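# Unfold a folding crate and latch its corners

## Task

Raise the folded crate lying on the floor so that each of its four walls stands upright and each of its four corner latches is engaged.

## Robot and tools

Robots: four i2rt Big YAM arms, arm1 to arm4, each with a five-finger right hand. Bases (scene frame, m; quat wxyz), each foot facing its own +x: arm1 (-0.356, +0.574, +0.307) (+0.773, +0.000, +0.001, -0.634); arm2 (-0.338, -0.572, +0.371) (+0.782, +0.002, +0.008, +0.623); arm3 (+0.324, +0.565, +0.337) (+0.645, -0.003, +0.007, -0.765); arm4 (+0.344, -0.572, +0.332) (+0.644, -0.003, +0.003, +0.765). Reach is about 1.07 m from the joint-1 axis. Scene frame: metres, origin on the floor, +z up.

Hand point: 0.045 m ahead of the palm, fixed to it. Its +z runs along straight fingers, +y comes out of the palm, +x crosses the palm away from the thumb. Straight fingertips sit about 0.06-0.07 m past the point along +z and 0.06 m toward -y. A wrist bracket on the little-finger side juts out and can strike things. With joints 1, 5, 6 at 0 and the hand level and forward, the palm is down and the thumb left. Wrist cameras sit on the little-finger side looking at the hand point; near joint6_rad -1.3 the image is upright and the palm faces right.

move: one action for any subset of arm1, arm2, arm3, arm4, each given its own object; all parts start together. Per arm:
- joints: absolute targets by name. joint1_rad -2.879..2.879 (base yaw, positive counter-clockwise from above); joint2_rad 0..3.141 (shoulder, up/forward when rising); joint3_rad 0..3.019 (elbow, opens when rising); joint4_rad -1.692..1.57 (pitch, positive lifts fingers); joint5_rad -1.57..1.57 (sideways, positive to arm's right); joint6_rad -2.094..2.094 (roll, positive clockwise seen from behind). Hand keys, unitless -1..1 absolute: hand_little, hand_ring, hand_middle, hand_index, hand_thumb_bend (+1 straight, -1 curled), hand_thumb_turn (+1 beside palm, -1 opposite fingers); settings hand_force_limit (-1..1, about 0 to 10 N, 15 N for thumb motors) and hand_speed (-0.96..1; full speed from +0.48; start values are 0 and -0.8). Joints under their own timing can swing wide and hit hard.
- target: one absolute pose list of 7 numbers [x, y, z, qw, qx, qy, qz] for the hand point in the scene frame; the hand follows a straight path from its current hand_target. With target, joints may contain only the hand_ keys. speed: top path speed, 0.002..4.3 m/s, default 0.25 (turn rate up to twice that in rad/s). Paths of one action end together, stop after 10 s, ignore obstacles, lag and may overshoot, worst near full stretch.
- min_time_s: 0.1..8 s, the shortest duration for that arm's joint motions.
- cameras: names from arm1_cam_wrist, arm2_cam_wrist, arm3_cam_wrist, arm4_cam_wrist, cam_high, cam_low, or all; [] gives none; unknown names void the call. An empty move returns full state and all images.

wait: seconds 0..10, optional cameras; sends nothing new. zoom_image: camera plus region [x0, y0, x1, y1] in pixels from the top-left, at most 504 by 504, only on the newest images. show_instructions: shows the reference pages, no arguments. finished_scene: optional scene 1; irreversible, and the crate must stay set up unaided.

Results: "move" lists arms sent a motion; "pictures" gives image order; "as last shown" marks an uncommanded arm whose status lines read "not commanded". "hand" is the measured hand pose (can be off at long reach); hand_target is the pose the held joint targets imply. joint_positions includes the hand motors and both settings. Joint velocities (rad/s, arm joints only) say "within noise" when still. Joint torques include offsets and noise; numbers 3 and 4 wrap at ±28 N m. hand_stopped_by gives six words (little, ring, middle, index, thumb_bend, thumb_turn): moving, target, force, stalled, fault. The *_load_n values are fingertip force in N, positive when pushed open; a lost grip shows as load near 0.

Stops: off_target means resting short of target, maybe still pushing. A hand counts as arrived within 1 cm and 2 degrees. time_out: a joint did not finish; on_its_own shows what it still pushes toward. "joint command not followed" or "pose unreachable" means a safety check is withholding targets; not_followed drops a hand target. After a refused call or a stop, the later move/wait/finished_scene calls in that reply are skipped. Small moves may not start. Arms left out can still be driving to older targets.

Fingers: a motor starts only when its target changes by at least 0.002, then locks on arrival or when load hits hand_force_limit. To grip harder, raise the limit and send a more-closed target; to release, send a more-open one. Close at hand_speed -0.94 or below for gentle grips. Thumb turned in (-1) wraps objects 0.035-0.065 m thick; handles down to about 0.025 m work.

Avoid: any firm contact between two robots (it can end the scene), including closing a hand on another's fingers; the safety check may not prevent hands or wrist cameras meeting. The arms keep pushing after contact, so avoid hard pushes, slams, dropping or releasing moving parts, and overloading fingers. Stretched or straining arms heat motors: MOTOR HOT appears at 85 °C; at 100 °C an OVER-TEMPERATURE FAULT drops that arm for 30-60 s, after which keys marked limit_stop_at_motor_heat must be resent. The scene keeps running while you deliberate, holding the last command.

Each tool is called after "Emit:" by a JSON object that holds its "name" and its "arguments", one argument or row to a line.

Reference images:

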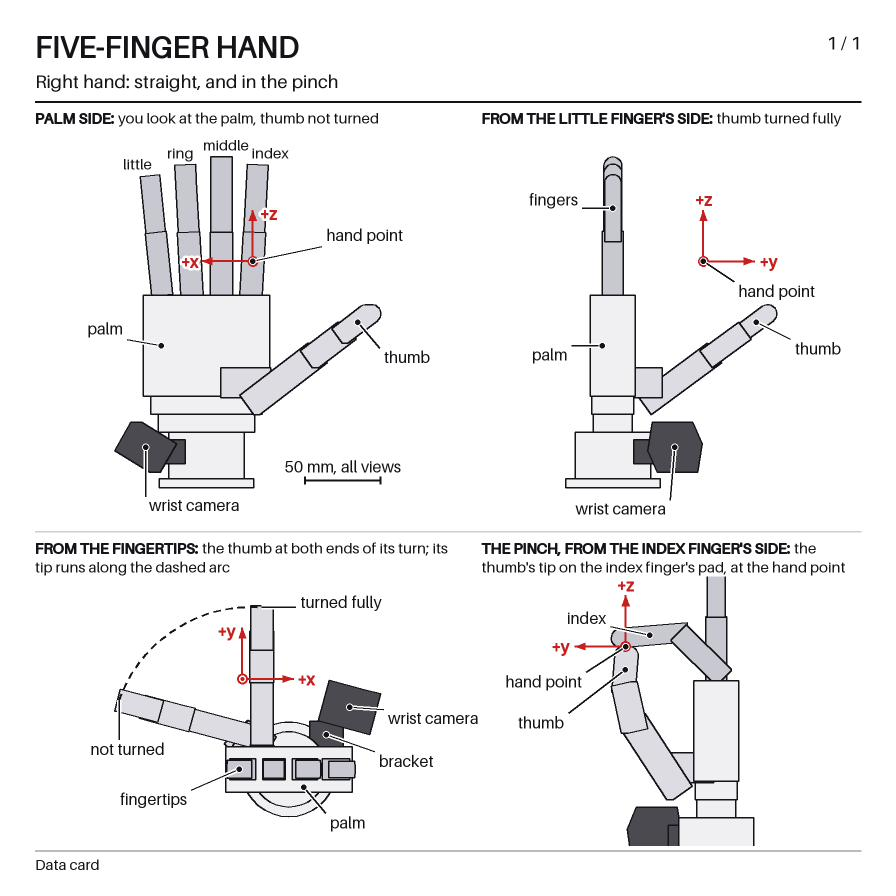

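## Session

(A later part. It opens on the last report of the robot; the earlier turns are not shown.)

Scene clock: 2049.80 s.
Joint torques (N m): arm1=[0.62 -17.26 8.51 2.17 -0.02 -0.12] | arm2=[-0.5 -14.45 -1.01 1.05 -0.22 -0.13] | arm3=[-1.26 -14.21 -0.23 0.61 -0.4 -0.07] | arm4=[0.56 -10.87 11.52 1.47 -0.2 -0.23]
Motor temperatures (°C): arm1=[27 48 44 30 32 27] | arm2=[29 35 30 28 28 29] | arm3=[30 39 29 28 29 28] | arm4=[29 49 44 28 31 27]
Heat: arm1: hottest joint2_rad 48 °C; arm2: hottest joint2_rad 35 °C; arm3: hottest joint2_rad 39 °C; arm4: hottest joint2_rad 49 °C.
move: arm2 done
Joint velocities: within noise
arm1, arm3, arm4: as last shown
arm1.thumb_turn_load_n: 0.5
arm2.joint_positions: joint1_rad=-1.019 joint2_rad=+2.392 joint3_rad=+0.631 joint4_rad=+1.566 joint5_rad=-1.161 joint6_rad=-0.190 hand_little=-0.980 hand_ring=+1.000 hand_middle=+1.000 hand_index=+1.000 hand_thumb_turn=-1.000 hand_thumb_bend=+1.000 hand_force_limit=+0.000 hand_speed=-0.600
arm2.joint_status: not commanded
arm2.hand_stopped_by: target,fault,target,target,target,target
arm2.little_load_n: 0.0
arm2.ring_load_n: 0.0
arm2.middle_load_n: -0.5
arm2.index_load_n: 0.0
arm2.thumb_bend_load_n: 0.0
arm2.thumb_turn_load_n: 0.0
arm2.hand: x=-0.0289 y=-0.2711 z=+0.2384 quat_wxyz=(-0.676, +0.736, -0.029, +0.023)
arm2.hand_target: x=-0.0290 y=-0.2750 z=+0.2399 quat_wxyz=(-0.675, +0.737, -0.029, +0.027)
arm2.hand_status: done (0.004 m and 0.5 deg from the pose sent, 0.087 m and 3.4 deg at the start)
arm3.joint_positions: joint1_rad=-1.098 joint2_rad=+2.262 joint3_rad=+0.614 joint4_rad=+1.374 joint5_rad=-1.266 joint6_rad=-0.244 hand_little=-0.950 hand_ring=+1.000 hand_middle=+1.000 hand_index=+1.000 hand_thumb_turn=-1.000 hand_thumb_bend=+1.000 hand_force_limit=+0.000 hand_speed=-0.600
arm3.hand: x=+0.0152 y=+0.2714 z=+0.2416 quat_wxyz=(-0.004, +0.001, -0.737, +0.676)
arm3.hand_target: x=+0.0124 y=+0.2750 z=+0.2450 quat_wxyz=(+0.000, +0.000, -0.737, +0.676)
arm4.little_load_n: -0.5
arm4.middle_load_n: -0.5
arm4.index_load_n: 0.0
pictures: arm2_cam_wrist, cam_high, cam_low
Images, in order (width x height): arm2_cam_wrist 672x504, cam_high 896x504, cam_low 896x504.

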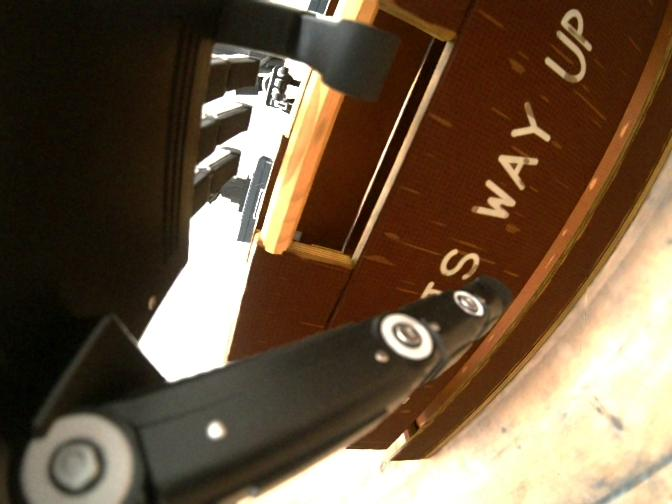

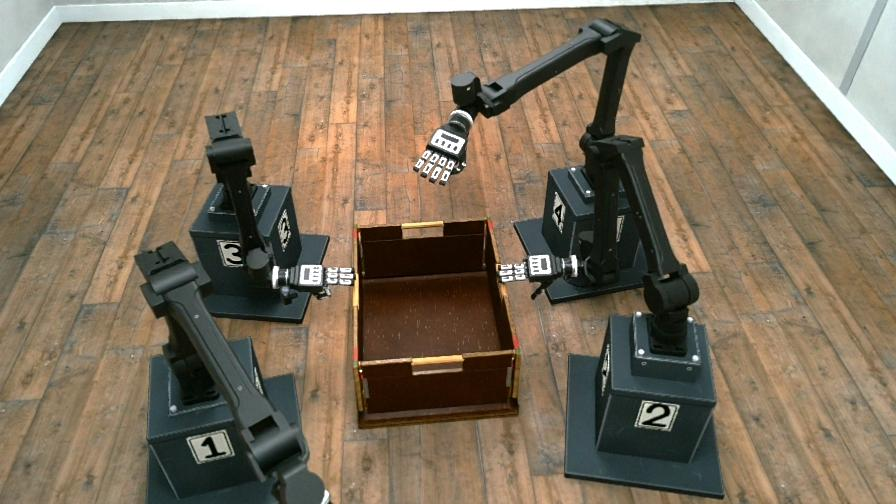

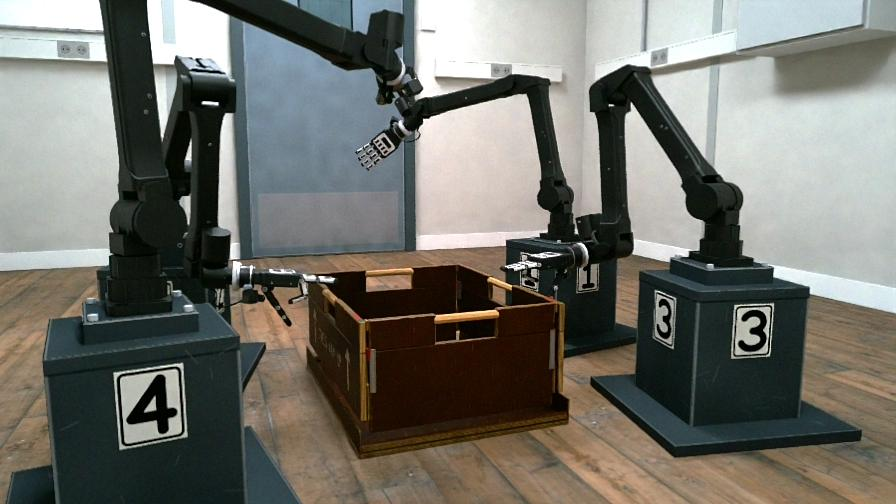

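Emit:
{"name": "zoom_image", "arguments": {
  "camera": "cam_high",
  "region": [345, 340, 385, 400]
}}

Emit:
{"name": "zoom_image", "arguments": {
  "camera": "cam_high",
  "region": [495, 335, 535, 395]
}}

Emit:
{"name": "zoom_image", "arguments": {
  "camera": "cam_high",
  "region": [345, 210, 385, 260]
}}

Emit:
{"name": "zoom_image", "arguments": {
  "camera": "cam_high",
  "region": [470, 210, 510, 260]
}}

Emit:
{"name": "zoom_image", "arguments": {
  "camera": "cam_low",
  "region": [290, 250, 580, 460]
}}

Scaled by 8.400 from the camera's image (finer frame: 1280x720).

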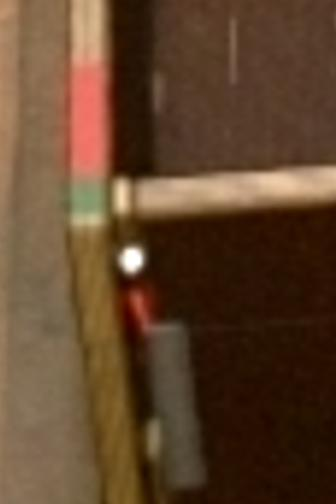

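Scaled by 8.400 from the camera's image (finer frame: 1280x720).

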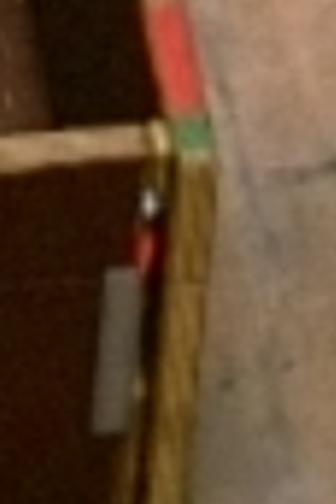

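Scaled by 10.080 from the camera's image (finer frame: 1280x720).

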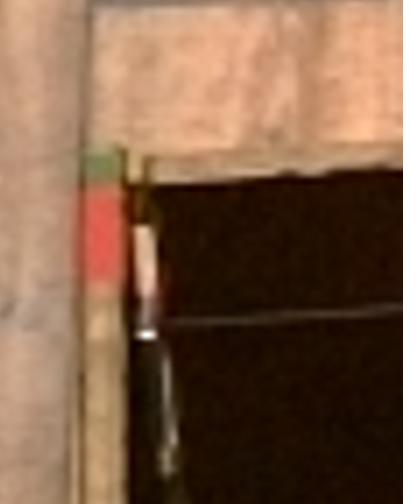

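Scaled by 10.080 from the camera's image (finer frame: 1280x720).

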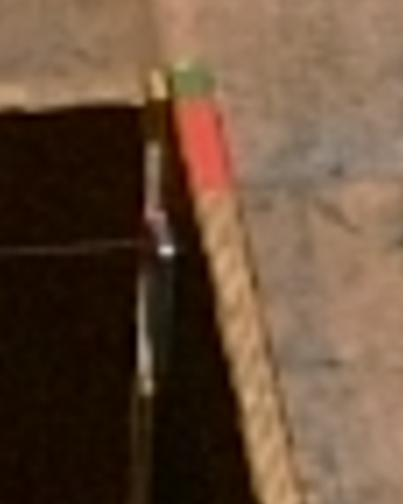

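Scaled by 1.738 from the camera's image (finer frame: 1280x720).

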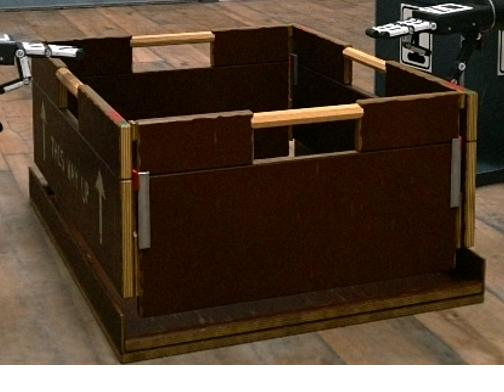

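Emit:
{"name": "zoom_image", "arguments": {
  "camera": "cam_low",
  "region": [350, 310, 400, 400]
}}

Emit:
{"name": "zoom_image", "arguments": {
  "camera": "cam_low",
  "region": [535, 290, 575, 380]
}}

Emit:
{"name": "zoom_image", "arguments": {
  "camera": "cam_low",
  "region": [440, 260, 480, 310]
}}

Scaled by 5.600 from the camera's image (finer frame: 1280x720).

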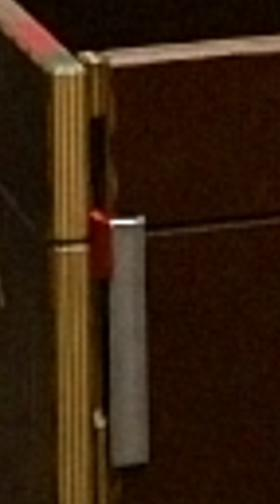

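Scaled by 5.600 from the camera's image (finer frame: 1280x720).

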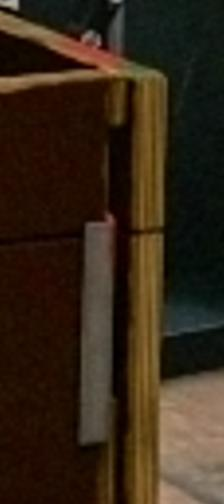

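Scaled by 10.080 from the camera's image (finer frame: 1280x720).

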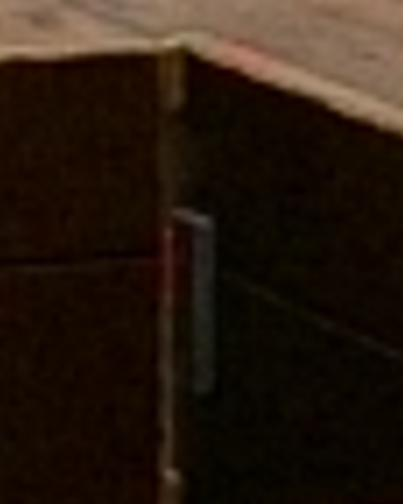

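Emit:
{"name": "move", "arguments": {
  "arm1": {"joints": {"joint1_rad": -0.55, "joint5_rad": 0.0, "joint6_rad": 0.0, "joint4_rad": -0.5, "hand_thumb_bend": 0.3}, "min_time_s": 4},
  "arm4": {"joints": {"joint1_rad": -0.45, "joint5_rad": 0.0, "joint6_rad": 0.0, "hand_thumb_turn": -1.0}, "min_time_s": 4},
  "cameras": ["cam_high"]
}}

Scene clock: 2085.57 s.
Joint torques (N m): arm1=[1.61 -17.2 8.49 2.15 0.19 0.13] | arm2=[-0.67 -13.98 -0.91 1.14 -0.2 -0.11] | arm3=[-1.14 -14.27 -0.28 0.76 -0.41 -0.08] | arm4=[0.85 -11.11 11.71 1.62 0.08 0.01]
Motor temperatures (°C): arm1=[27 48 45 31 32 27] | arm2=[28 36 30 28 28 29] | arm3=[30 40 29 27 29 28] | arm4=[29 47 45 28 31 27]
Heat: arm1: hottest joint2_rad 48 °C; arm2: hottest joint2_rad 36 °C; arm3: hottest joint2_rad 40 °C; arm4: hottest joint2_rad 47 °C.
move: arm1 done; arm4 done
Joint velocities: within noise
arm1.joint_positions: joint1_rad=-0.558 joint2_rad=+1.763 joint3_rad=+1.654 joint4_rad=-0.517 joint5_rad=-0.004 joint6_rad=-0.015 hand_little=+1.000 hand_ring=+1.000 hand_middle=+1.000 hand_index=+1.000 hand_thumb_turn=-1.000 hand_thumb_bend=+0.300 hand_force_limit=-0.100 hand_speed=-0.600
arm1.joint_status: all done
arm1.hand_stopped_by: target,target,target,target,target,target
arm1.little_load_n: 0.0
arm1.ring_load_n: 0.0
arm1.middle_load_n: 0.0
arm1.index_load_n: 0.0
arm1.thumb_bend_load_n: 0.0
arm1.thumb_turn_load_n: 0.0
arm1.hand: x=-0.5835 y=-0.1121 z=+0.5482 quat_wxyz=(+0.084, -0.152, -0.878, +0.447)
arm1.hand_target: x=-0.5778 y=-0.1145 z=+0.5569 quat_wxyz=(+0.082, -0.155, -0.872, +0.458)
arm1.hand_status: not commanded
arm2, arm3: as last shown
arm2.joint_positions: joint1_rad=-1.019 joint2_rad=+2.392 joint3_rad=+0.631 joint4_rad=+1.566 joint5_rad=-1.161 joint6_rad=-0.191 hand_little=-0.980 hand_ring=+1.000 hand_middle=+1.000 hand_index=+1.000 hand_thumb_turn=-1.000 hand_thumb_bend=+1.000 hand_force_limit=+0.000 hand_speed=-0.600
arm2.middle_load_n: 0.0
arm2.hand: x=-0.0289 y=-0.2711 z=+0.2384 quat_wxyz=(-0.676, +0.736, -0.029, +0.024)
arm3.middle_load_n: 0.0
arm4.joint_positions: joint1_rad=-0.450 joint2_rad=+1.507 joint3_rad=+1.299 joint4_rad=+0.103 joint5_rad=-0.002 joint6_rad=-0.012 hand_little=+1.000 hand_ring=+1.000 hand_middle=+1.000 hand_index=+1.000 hand_thumb_turn=-1.000 hand_thumb_bend=-0.600 hand_force_limit=+0.000 hand_speed=+0.000
arm4.joint_status: all done
arm4.hand_stopped_by: target,target,target,target,target,target
arm4.little_load_n: 0.0
arm4.ring_load_n: 0.0
arm4.middle_load_n: 0.0
arm4.index_load_n: 0.0
arm4.thumb_bend_load_n: 0.5
arm4.thumb_turn_load_n: 0.0
arm4.hand: x=+0.5075 y=+0.1115 z=+0.6720 quat_wxyz=(-0.659, +0.739, -0.097, +0.098)
arm4.hand_target: x=+0.5069 y=+0.1096 z=+0.6755 quat_wxyz=(-0.659, +0.739, -0.103, +0.094)
arm4.hand_status: not commanded
Images, in order (width x height): cam_high 896x504.

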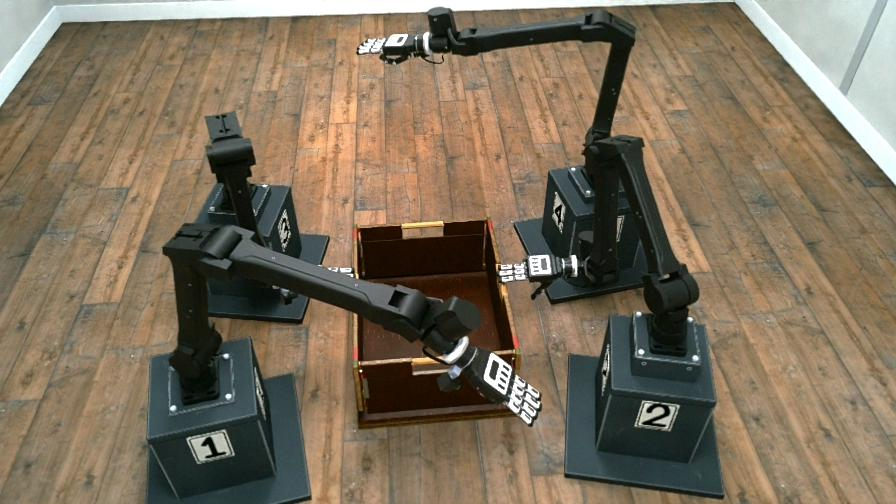

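Emit:
{"name": "move", "arguments": {
  "arm1": {"target": [-0.390, 0.050, 0.175, 0, 0, 0.7071, -0.7071], "speed": 0.2},
  "arm4": {"target": [0.390, -0.060, 0.155, 0.7071, -0.7071, 0, 0], "speed": 0.2},
  "cameras": ["cam_high", "cam_low", "arm1_cam_wrist", "arm4_cam_wrist"]
}}

Scene clock: 2093.90 s.
Joint torques (N m): arm1=[1.9 -10.64 0.66 2.45 -0.23 -0.13] | arm2=[-0.38 -14.56 -1.03 1.2 -0.24 -0.1] | arm3=[-1.03 -14.1 -0.36 0.69 -0.39 -0.09] | arm4=[1.26 -9.23 -0.13 2.74 -0.2 -0.23]
Motor temperatures (°C): arm1=[27 48 44 31 32 27] | arm2=[28 36 30 28 28 29] | arm3=[30 40 28 27 29 28] | arm4=[29 46 45 28 31 27]
Heat: arm1: hottest joint2_rad 48 °C; arm2: hottest joint2_rad 36 °C; arm3: hottest joint2_rad 40 °C; arm4: hottest joint2_rad 46 °C.
move: arm1 off_target; arm4 off_target
Joint velocities: within noise
arm1.joint_positions: joint1_rad=-0.406 joint2_rad=+2.342 joint3_rad=+0.621 joint4_rad=+1.536 joint5_rad=-0.212 joint6_rad=-0.020 hand_little=+1.000 hand_ring=+1.000 hand_middle=+1.000 hand_index=+1.000 hand_thumb_turn=-1.000 hand_thumb_bend=+0.300 hand_force_limit=-0.100 hand_speed=-0.600
arm1.joint_status: not commanded
arm1.hand_stopped_by: target,target,target,target,target,target
arm1.little_load_n: 0.0
arm1.ring_load_n: 0.0
arm1.middle_load_n: 0.0
arm1.index_load_n: 0.0
arm1.thumb_bend_load_n: 0.0
arm1.thumb_turn_load_n: 0.0
arm1.hand: x=-0.3969 y=+0.0521 z=+0.1765 quat_wxyz=(-0.008, -0.005, -0.768, +0.640)
arm1.hand_target: x=-0.3901 y=+0.0496 z=+0.1755 quat_wxyz=(-0.008, +0.008, -0.764, +0.645)
arm1.hand_status: off_target (0.007 m and 10.5 deg from the pose sent, 0.451 m and 41.0 deg at the start; a joint's target at an end of its range on 35 of 111 steps)
arm2, arm3: as last shown
arm2.index_load_n: -0.5
arm3.ring_load_n: -0.5
arm4.joint_positions: joint1_rad=-0.417 joint2_rad=+2.457 joint3_rad=+0.670 joint4_rad=+1.568 joint5_rad=-0.273 joint6_rad=-0.039 hand_little=+1.000 hand_ring=+1.000 hand_middle=+1.000 hand_index=+1.000 hand_thumb_turn=-1.000 hand_thumb_bend=-0.600 hand_force_limit=+0.000 hand_speed=+0.000
arm4.joint_status: not commanded
arm4.hand_stopped_by: target,target,target,target,target,target
arm4.little_load_n: 0.0
arm4.ring_load_n: 0.0
arm4.middle_load_n: 0.0
arm4.index_load_n: 0.0
arm4.thumb_bend_load_n: 0.0
arm4.thumb_turn_load_n: 0.0
arm4.hand: x=+0.3923 y=-0.0594 z=+0.1573 quat_wxyz=(-0.626, +0.780, +0.005, -0.016)
arm4.hand_target: x=+0.3903 y=-0.0595 z=+0.1553 quat_wxyz=(-0.629, +0.777, +0.013, -0.013)
arm4.hand_status: off_target (0.003 m and 12.7 deg from the pose sent, 0.557 m and 17.1 deg at the start; a joint's target at an end of its range on 43 of 111 steps)
pictures: arm1_cam_wrist, arm4_cam_wrist, cam_high, cam_low
Images, in order (width x height): arm1_cam_wrist 672x504, arm4_cam_wrist 672x504, cam_high 896x504, cam_low 896x504.

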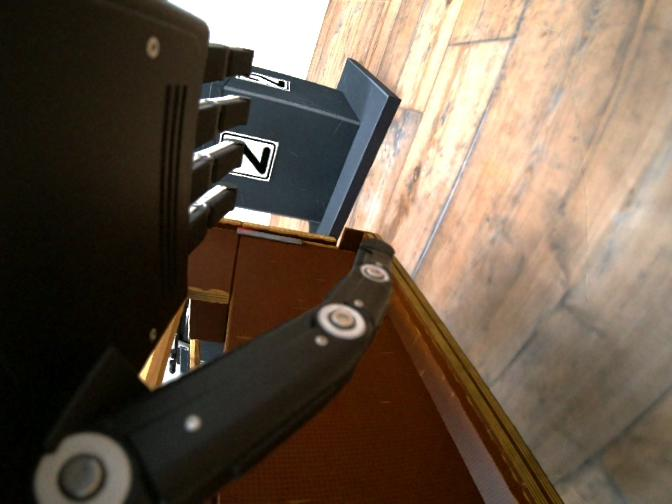

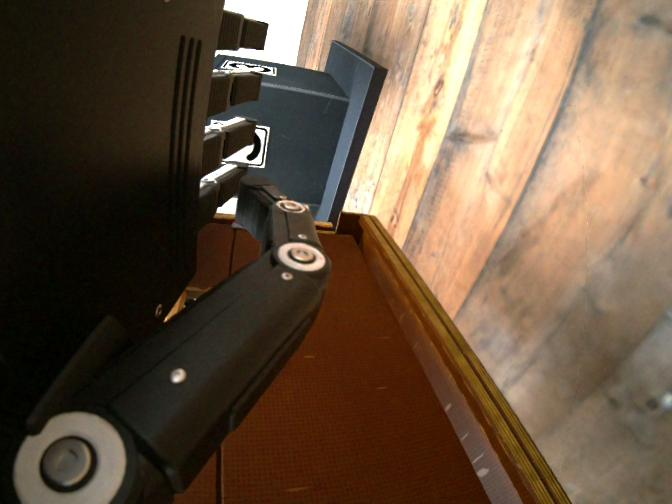

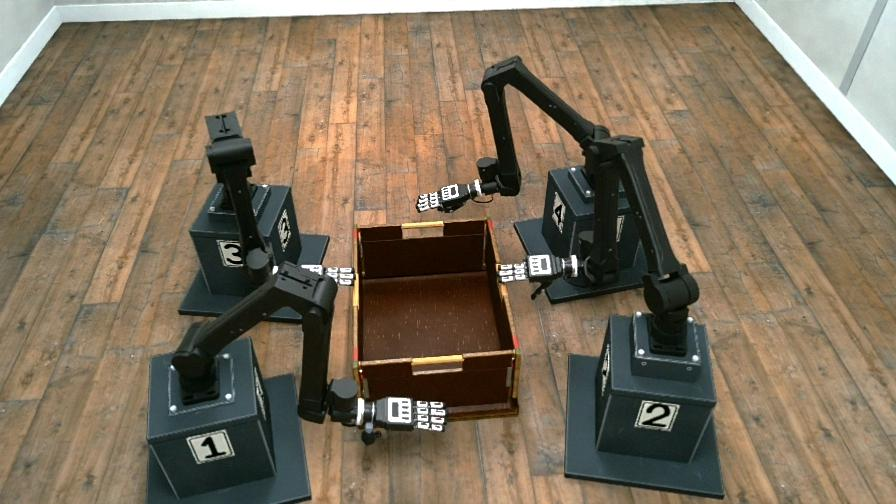

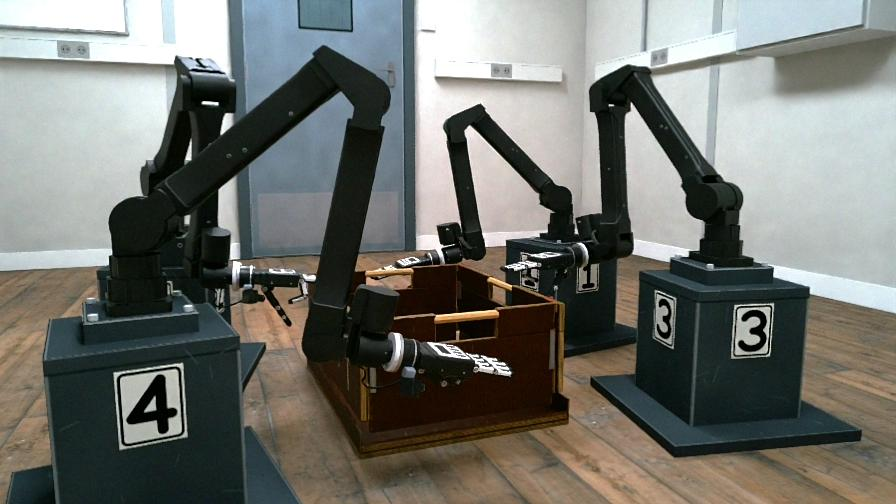

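Emit:
{"name": "move", "arguments": {
  "arm1": {"target": [-0.335, 0.050, 0.180, 0.0277, -0.0336, 0.7709, -0.6355], "speed": 0.06},
  "arm4": {"target": [0.310, -0.060, 0.165, 0.6355, -0.7709, -0.0336, 0.0277], "speed": 0.08},
  "cameras": ["cam_high", "arm1_cam_wrist", "arm4_cam_wrist"]
}}

Emit:
{"name": "zoom_image", "arguments": {
  "camera": "cam_high",
  "region": [340, 180, 540, 440]
}}

Scene clock: 2103.53 s.
Joint torques (N m): arm1=[1.96 -13.33 -0.77 1.5 0.15 -0.08] | arm2=[-0.21 -14.62 -1.11 1.17 -0.22 -0.11] | arm3=[-1.03 -14.27 -0.31 0.65 -0.38 -0.09] | arm4=[1.2 -11.52 -1.21 2.73 0.07 0]
Motor temperatures (°C): arm1=[27 47 42 31 32 27] | arm2=[28 36 30 28 28 29] | arm3=[30 40 28 27 29 28] | arm4=[29 46 44 28 31 27]
Heat: arm1: hottest joint2_rad 47 °C; arm2: hottest joint2_rad 36 °C; arm3: hottest joint2_rad 40 °C; arm4: hottest joint2_rad 46 °C.
move: arm1 done; arm4 off_target
Joint velocities: within noise
arm1.joint_positions: joint1_rad=-0.280 joint2_rad=+2.340 joint3_rad=+0.621 joint4_rad=+1.523 joint5_rad=-0.159 joint6_rad=-0.020 hand_little=+1.000 hand_ring=+1.000 hand_middle=+1.000 hand_index=+1.000 hand_thumb_turn=-1.000 hand_thumb_bend=+0.300 hand_force_limit=-0.100 hand_speed=-0.600
arm1.joint_status: not commanded
arm1.hand_stopped_by: target,target,target,target,target,target
arm1.little_load_n: 0.0
arm1.ring_load_n: 0.0
arm1.middle_load_n: 0.0
arm1.index_load_n: -0.5
arm1.thumb_bend_load_n: 0.0
arm1.thumb_turn_load_n: 0.0
arm1.hand: x=-0.3408 y=+0.0495 z=+0.1738 quat_wxyz=(-0.028, +0.026, -0.772, +0.634)
arm1.hand_target: x=-0.3351 y=+0.0499 z=+0.1799 quat_wxyz=(-0.028, +0.033, -0.771, +0.636)
arm1.hand_status: done (0.008 m and 0.9 deg from the pose sent, 0.062 m and 5.0 deg at the start)
arm2, arm3: as last shown
arm2.index_load_n: 0.0
arm3.ring_load_n: 0.0
arm4.joint_positions: joint1_rad=-0.210 joint2_rad=+2.451 joint3_rad=+0.643 joint4_rad=+1.568 joint5_rad=-0.126 joint6_rad=-0.038 hand_little=+1.000 hand_ring=+1.000 hand_middle=+1.000 hand_index=+1.000 hand_thumb_turn=-1.000 hand_thumb_bend=-0.600 hand_force_limit=+0.000 hand_speed=+0.000
arm4.joint_status: not commanded
arm4.hand_stopped_by: target,target,target,target,target,target
arm4.little_load_n: 0.0
arm4.ring_load_n: 0.0
arm4.middle_load_n: 0.0
arm4.index_load_n: 0.0
arm4.thumb_bend_load_n: 0.0
arm4.thumb_turn_load_n: 0.0
arm4.hand: x=+0.3124 y=-0.0635 z=+0.1537 quat_wxyz=(-0.615, +0.787, +0.039, -0.025)
arm4.hand_target: x=+0.3101 y=-0.0597 z=+0.1650 quat_wxyz=(-0.625, +0.779, +0.035, -0.028)
arm4.hand_status: off_target (0.012 m and 3.1 deg from the pose sent, 0.083 m and 3.9 deg at the start; a joint's target at an end of its range on 52 of 52 steps)
pictures: arm1_cam_wrist, arm4_cam_wrist, cam_high
Images, in order (width x height): arm1_cam_wrist 672x504, arm4_cam_wrist 672x504, cam_high 896x504.

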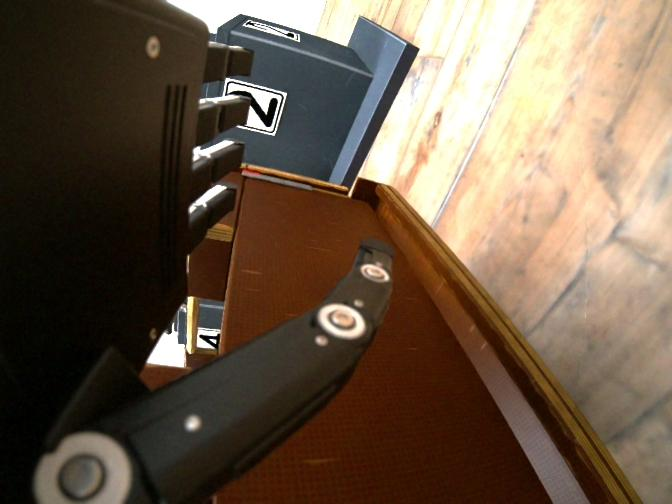

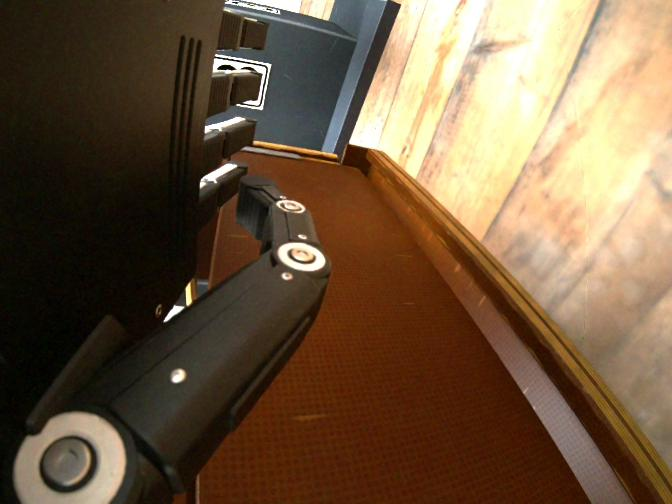

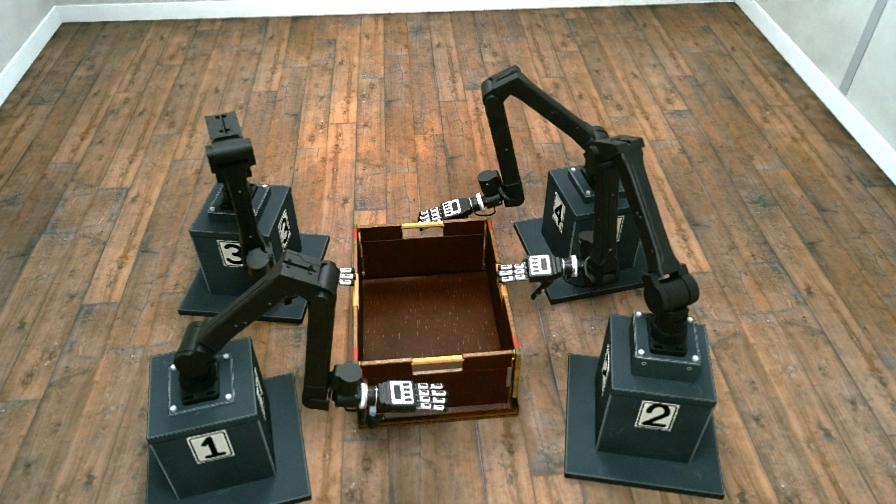

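Scaled by 1.938 from the camera's image (finer frame: 1280x720).

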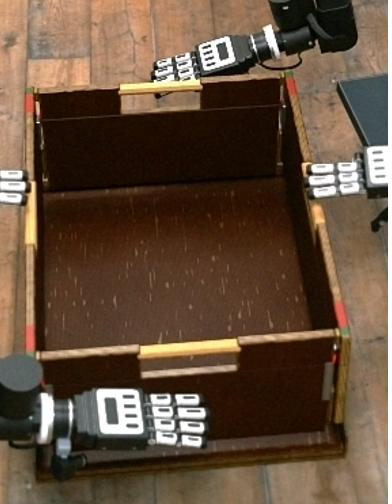

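Emit:
{"name": "move", "arguments": {
  "arm1": {"target": [-0.295, 0.050, 0.190, 0.0277, -0.0336, 0.7709, -0.6355], "speed": 0.04},
  "arm4": {"target": [0.270, -0.060, 0.175, 0.6355, -0.7709, -0.0336, 0.0277], "speed": 0.04},
  "cameras": ["cam_high", "arm1_cam_wrist", "arm4_cam_wrist"]
}}

Emit:
{"name": "zoom_image", "arguments": {
  "camera": "cam_high",
  "region": [340, 180, 540, 440]
}}

Scene clock: 2108.70 s.
Joint torques (N m): arm1=[1.9 -12.98 -0.39 1.5 0.17 0.11] | arm2=[-0.73 -14.21 -0.96 1.17 -0.23 -0.1] | arm3=[-1.03 -13.63 -0.27 0.69 -0.39 -0.09] | arm4=[1.44 -11.34 -1.06 2.74 0.1 0]
Motor temperatures (°C): arm1=[27 48 42 31 32 27] | arm2=[28 36 30 28 28 29] | arm3=[30 40 28 27 29 28] | arm4=[29 46 43 29 31 27]
Heat: arm1: hottest joint2_rad 48 °C; arm2: hottest joint2_rad 36 °C; arm3: hottest joint2_rad 40 °C; arm4: hottest joint2_rad 46 °C.
move: arm1 done; arm4 off_target
Joint velocities: within noise
arm1.joint_positions: joint1_rad=-0.166 joint2_rad=+2.304 joint3_rad=+0.603 joint4_rad=+1.504 joint5_rad=-0.046 joint6_rad=-0.020 hand_little=+1.000 hand_ring=+1.000 hand_middle=+1.000 hand_index=+1.000 hand_thumb_turn=-1.000 hand_thumb_bend=+0.300 hand_force_limit=-0.100 hand_speed=-0.600
arm1.joint_status: not commanded
arm1.hand_stopped_by: target,target,target,target,target,target
arm1.little_load_n: 0.0
arm1.ring_load_n: 0.0
arm1.middle_load_n: 0.0
arm1.index_load_n: 0.0
arm1.thumb_bend_load_n: 0.0
arm1.thumb_turn_load_n: 0.0
arm1.hand: x=-0.3023 y=+0.0503 z=+0.1826 quat_wxyz=(-0.021, +0.035, -0.773, +0.633)
arm1.hand_target: x=-0.2951 y=+0.0501 z=+0.1897 quat_wxyz=(-0.028, +0.034, -0.771, +0.635)
arm1.hand_status: done (0.010 m and 0.8 deg from the pose sent, 0.049 m and 0.9 deg at the start)
arm2, arm3: as last shown
arm4.joint_positions: joint1_rad=-0.093 joint2_rad=+2.426 joint3_rad=+0.630 joint4_rad=+1.568 joint5_rad=-0.008 joint6_rad=-0.013 hand_little=+1.000 hand_ring=+1.000 hand_middle=+1.000 hand_index=+1.000 hand_thumb_turn=-1.000 hand_thumb_bend=-0.600 hand_force_limit=+0.000 hand_speed=+0.000
arm4.joint_status: not commanded
arm4.hand_stopped_by: target,target,target,target,target,target
arm4.little_load_n: 0.0
arm4.ring_load_n: 0.0
arm4.middle_load_n: 0.0
arm4.index_load_n: 0.0
arm4.thumb_bend_load_n: 0.0
arm4.thumb_turn_load_n: 0.0
arm4.hand: x=+0.2739 y=-0.0633 z=+0.1633 quat_wxyz=(-0.618, +0.785, +0.038, -0.022)
arm4.hand_target: x=+0.2699 y=-0.0597 z=+0.1751 quat_wxyz=(-0.629, +0.776, +0.034, -0.028)
arm4.hand_status: off_target (0.013 m and 2.6 deg from the pose sent, 0.047 m and 3.1 deg at the start; a joint's target at an end of its range on 49 of 49 steps)
pictures: arm1_cam_wrist, arm4_cam_wrist, cam_high
Images, in order (width x height): arm1_cam_wrist 672x504, arm4_cam_wrist 672x504, cam_high 896x504.

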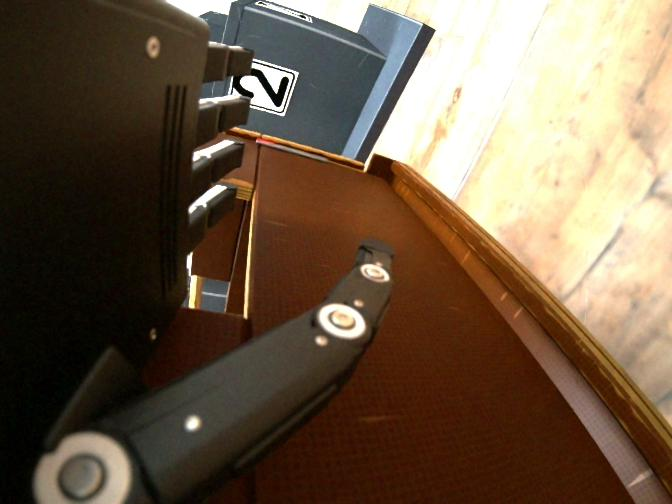

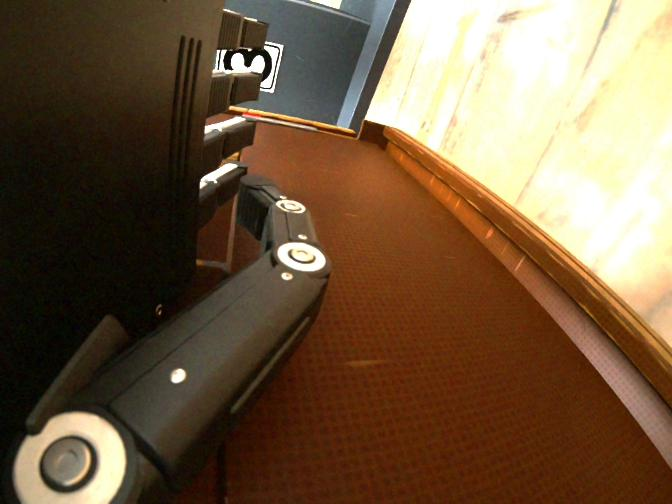

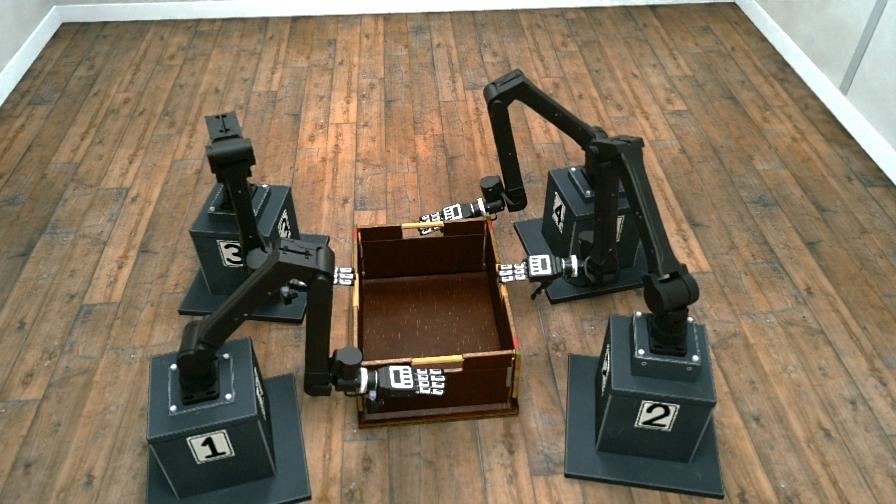

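Scaled by 1.938 from the camera's image (finer frame: 1280x720).

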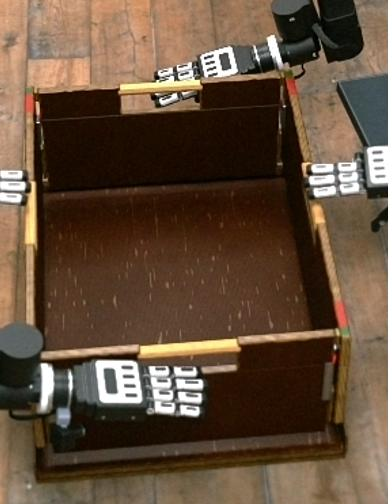

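Emit:
{"name": "move", "arguments": {
  "arm1": {"target": [-0.272, 0.060, 0.190, 0.0277, -0.0336, 0.7709, -0.6355], "speed": 0.04},
  "arm4": {"target": [0.247, -0.070, 0.175, 0.6355, -0.7709, -0.0336, 0.0277], "speed": 0.04},
  "cameras": ["cam_high", "arm1_cam_wrist", "arm4_cam_wrist"]
}}

Emit:
{"name": "zoom_image", "arguments": {
  "camera": "cam_high",
  "region": [340, 180, 540, 440]
}}

Scene clock: 2113.80 s.
Joint torques (N m): arm1=[3.43 -12.57 -0.84 2.41 -0.32 0.09] | arm2=[-0.67 -14.15 -1.16 1.18 -0.24 -0.11] | arm3=[-1.26 -13.8 -0.29 0.53 -0.43 -0.06] | arm4=[3.37 -11.28 -1.61 2.73 -0.48 0.03]
Motor temperatures (°C): arm1=[27 48 41 31 32 27] | arm2=[28 36 30 28 28 29] | arm3=[30 40 28 27 29 28] | arm4=[29 45 43 29 31 27]
Heat: arm1: hottest joint2_rad 48 °C; arm2: hottest joint2_rad 36 °C; arm3: hottest joint2_rad 40 °C; arm4: hottest joint2_rad 45 °C.
move: arm1 off_target; arm4 off_target
Joint velocities: within noise
arm1.joint_positions: joint1_rad=-0.120 joint2_rad=+2.304 joint3_rad=+0.586 joint4_rad=+1.505 joint5_rad=+0.032 joint6_rad=-0.005 hand_little=+1.000 hand_ring=+1.000 hand_middle=+1.000 hand_index=+1.000 hand_thumb_turn=-1.000 hand_thumb_bend=+0.300 hand_force_limit=-0.100 hand_speed=-0.600
arm1.joint_status: not commanded
arm1.hand_stopped_by: target,target,target,target,target,target
arm1.little_load_n: 0.0
arm1.ring_load_n: 0.0
arm1.middle_load_n: 0.0
arm1.index_load_n: 0.0
arm1.thumb_bend_load_n: 0.0
arm1.thumb_turn_load_n: 0.0
arm1.hand: x=-0.2930 y=+0.0576 z=+0.1797 quat_wxyz=(-0.010, +0.022, -0.778, +0.628)
arm1.hand_target: x=-0.2724 y=+0.0601 z=+0.1897 quat_wxyz=(-0.028, +0.034, -0.771, +0.635)
arm1.hand_status: off_target (0.023 m and 2.7 deg from the pose sent, 0.033 m and 0.8 deg at the start)
arm2, arm3: as last shown
arm4.joint_positions: joint1_rad=-0.047 joint2_rad=+2.420 joint3_rad=+0.617 joint4_rad=+1.568 joint5_rad=+0.075 joint6_rad=-0.001 hand_little=+1.000 hand_ring=+1.000 hand_middle=+1.000 hand_index=+1.000 hand_thumb_turn=-1.000 hand_thumb_bend=-0.600 hand_force_limit=+0.000 hand_speed=+0.000
arm4.joint_status: not commanded
arm4.hand_stopped_by: target,target,target,target,target,target
arm4.little_load_n: 0.0
arm4.ring_load_n: 0.0
arm4.middle_load_n: 0.0
arm4.index_load_n: 0.0
arm4.thumb_bend_load_n: 0.5
arm4.thumb_turn_load_n: 0.0
arm4.hand: x=+0.2661 y=-0.0678 z=+0.1640 quat_wxyz=(-0.616, +0.787, +0.026, -0.008)
arm4.hand_target: x=+0.2473 y=-0.0697 z=+0.1748 quat_wxyz=(-0.625, +0.780, +0.034, -0.027)
arm4.hand_status: off_target (0.022 m and 3.8 deg from the pose sent, 0.030 m and 2.6 deg at the start; a joint's target at an end of its range on 35 of 35 steps)
pictures: arm1_cam_wrist, arm4_cam_wrist, cam_high
Images, in order (width x height): arm1_cam_wrist 672x504, arm4_cam_wrist 672x504, cam_high 896x504.

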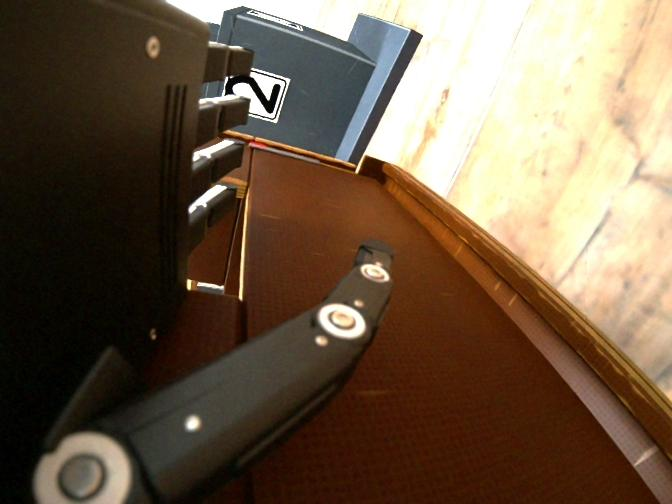

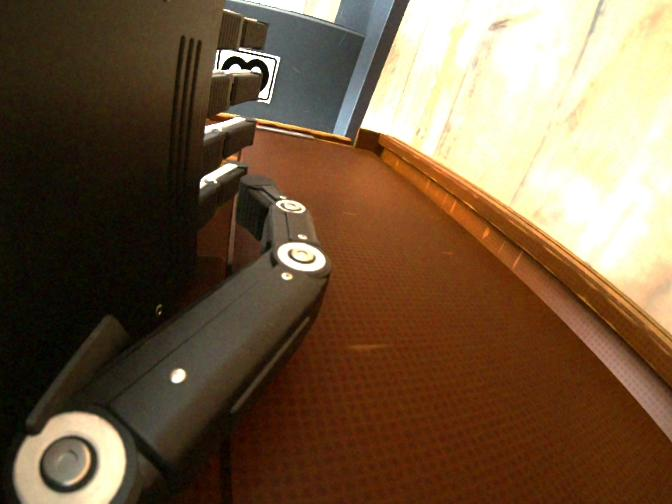

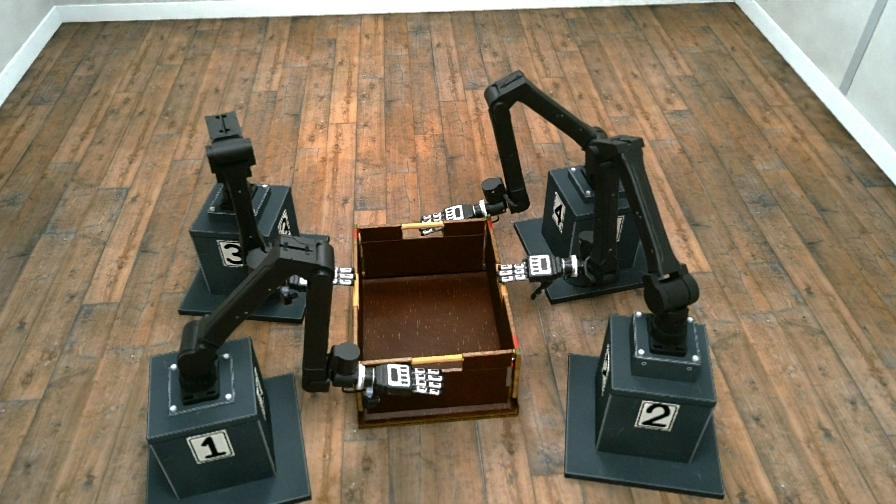

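Scaled by 1.938 from the camera's image (finer frame: 1280x720).

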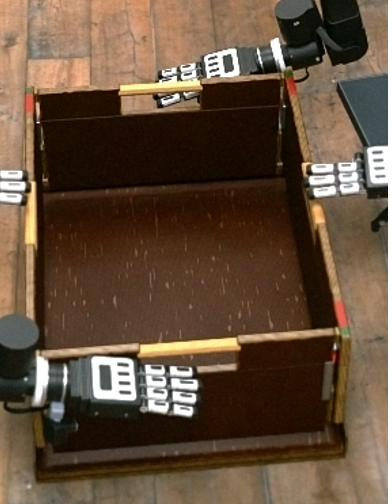

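Emit:
{"name": "move", "arguments": {
  "arm1": {"target": [-0.245, 0.050, 0.190, 0.0277, -0.0336, 0.7709, -0.6355], "speed": 0.04},
  "arm4": {"target": [0.220, -0.060, 0.175, 0.6355, -0.7709, -0.0336, 0.0277], "speed": 0.04},
  "cameras": ["cam_high", "arm1_cam_wrist", "arm4_cam_wrist"]
}}

Emit:
{"name": "zoom_image", "arguments": {
  "camera": "cam_high",
  "region": [340, 180, 540, 440]
}}

Emit:
{"name": "zoom_image", "arguments": {
  "camera": "cam_high",
  "region": [495, 335, 535, 395]
}}

Emit:
{"name": "zoom_image", "arguments": {
  "camera": "cam_high",
  "region": [345, 210, 385, 260]
}}

Scene clock: 2121.03 s.
Joint torques (N m): arm1=[6.42 -12.98 1.37 1.37 -1.08 0.02] | arm2=[-0.56 -14.15 -1.02 1.07 -0.25 -0.11] | arm3=[-0.91 -13.86 -0.27 0.66 -0.41 -0.08] | arm4=[7.24 -10.46 1.17 2.66 -0.44 0]
Motor temperatures (°C): arm1=[27 48 40 31 32 27] | arm2=[28 36 30 28 28 29] | arm3=[30 40 28 27 29 28] | arm4=[29 45 42 29 31 27]
Heat: arm1: hottest joint2_rad 48 °C; arm2: hottest joint2_rad 36 °C; arm3: hottest joint2_rad 40 °C; arm4: hottest joint2_rad 45 °C.
move: arm1 off_target; arm4 off_target
Joint velocities: arm1=[within noise] | arm2=[within noise] | arm3=[within noise] | arm4=[0.005 -0.044 -0.012 -0.007 0.007 -0.037]
arm1.joint_positions: joint1_rad=-0.093 joint2_rad=+2.302 joint3_rad=+0.586 joint4_rad=+1.497 joint5_rad=+0.119 joint6_rad=+0.018 hand_little=+1.000 hand_ring=+1.000 hand_middle=+1.000 hand_index=+1.000 hand_thumb_turn=-1.000 hand_thumb_bend=+0.300 hand_force_limit=-0.100 hand_speed=-0.600
arm1.joint_status: not commanded
arm1.hand_stopped_by: target,target,target,target,target,target
arm1.little_load_n: 0.0
arm1.ring_load_n: 0.0
arm1.middle_load_n: -0.5
arm1.index_load_n: -0.5
arm1.thumb_bend_load_n: 0.0
arm1.thumb_turn_load_n: 0.0
arm1.hand: x=-0.2943 y=+0.0568 z=+0.1789 quat_wxyz=(+0.009, -0.003, -0.780, +0.626)
arm1.hand_target: x=-0.2465 y=+0.0525 z=+0.1903 quat_wxyz=(-0.028, +0.033, -0.771, +0.636)
arm1.hand_status: off_target (0.051 m and 6.1 deg from the pose sent, 0.050 m and 2.7 deg at the start)
arm2, arm3: as last shown
arm4.joint_positions: joint1_rad=-0.022 joint2_rad=+2.420 joint3_rad=+0.616 joint4_rad=+1.570 joint5_rad=+0.145 joint6_rad=+0.017 hand_little=+1.000 hand_ring=+1.000 hand_middle=+1.000 hand_index=+1.000 hand_thumb_turn=-1.000 hand_thumb_bend=-0.600 hand_force_limit=+0.000 hand_speed=+0.000
arm4.joint_status: not commanded
arm4.hand_stopped_by: target,target,target,target,target,target
arm4.little_load_n: 0.0
arm4.ring_load_n: 0.0
arm4.middle_load_n: 0.0
arm4.index_load_n: 0.0
arm4.thumb_bend_load_n: 0.0
arm4.thumb_turn_load_n: 0.0
arm4.hand: x=+0.2661 y=-0.0675 z=+0.1645 quat_wxyz=(-0.617, +0.787, +0.007, +0.007)
arm4.hand_target: x=+0.2211 y=-0.0623 z=+0.1753 quat_wxyz=(-0.633, +0.773, +0.034, -0.028)
arm4.hand_status: off_target (0.048 m and 5.7 deg from the pose sent, 0.048 m and 3.8 deg at the start; a joint's target at an end of its range on 38 of 38 steps)
pictures: arm1_cam_wrist, arm4_cam_wrist, cam_high
Images, in order (width x height): arm1_cam_wrist 672x504, arm4_cam_wrist 672x504, cam_high 896x504.

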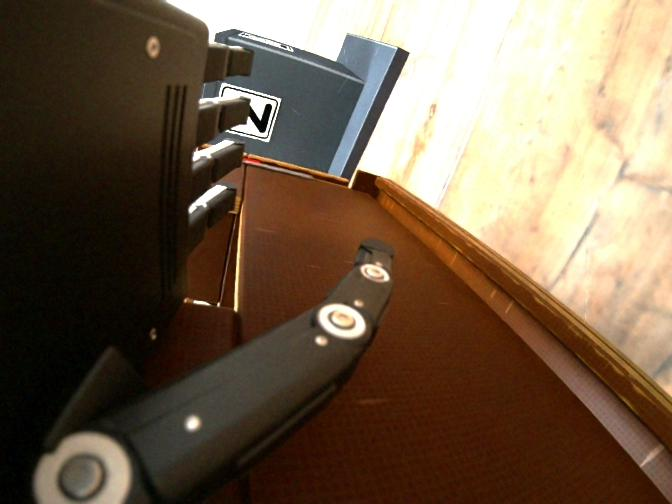

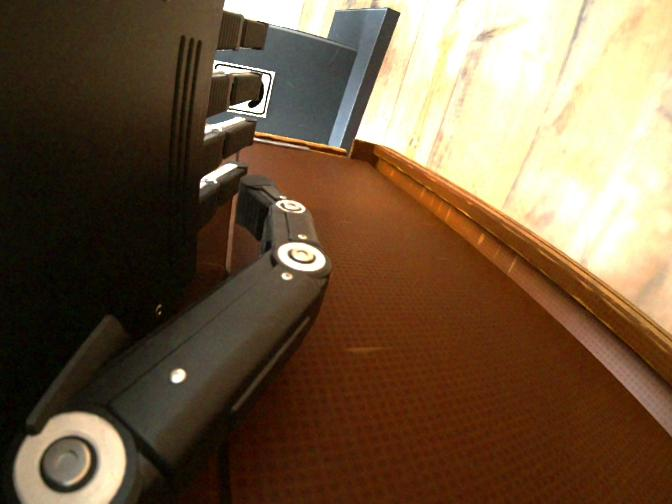

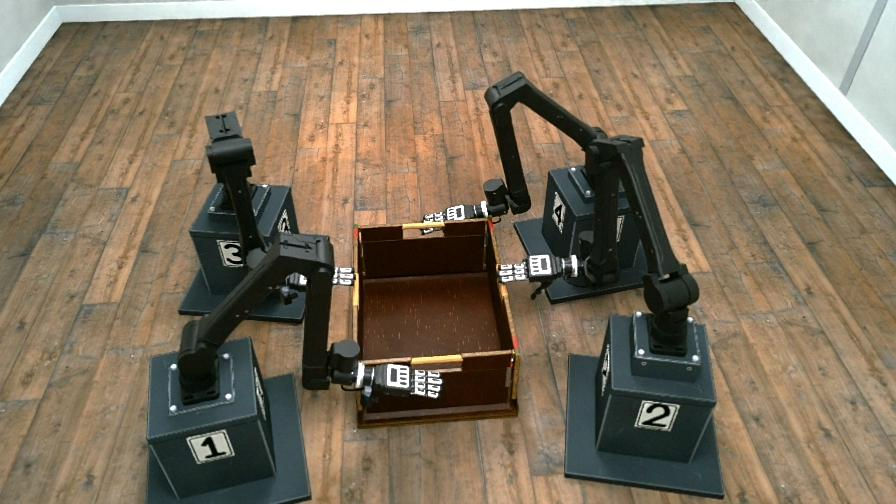

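Scaled by 1.938 from the camera's image (finer frame: 1280x720).

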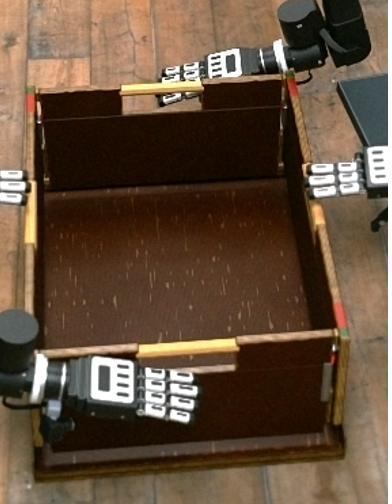

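Scaled by 8.400 from the camera's image (finer frame: 1280x720).

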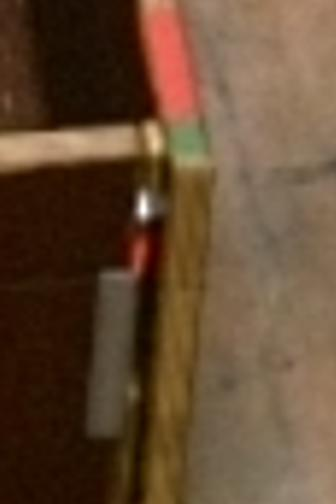

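Scaled by 10.080 from the camera's image (finer frame: 1280x720).

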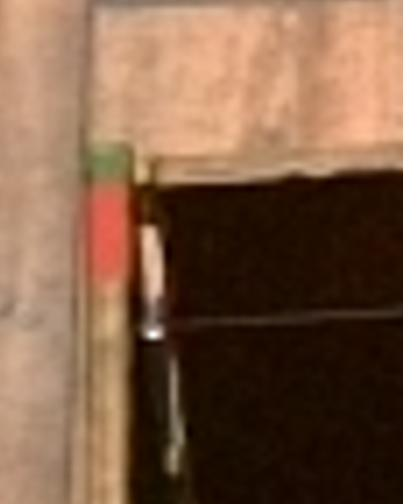

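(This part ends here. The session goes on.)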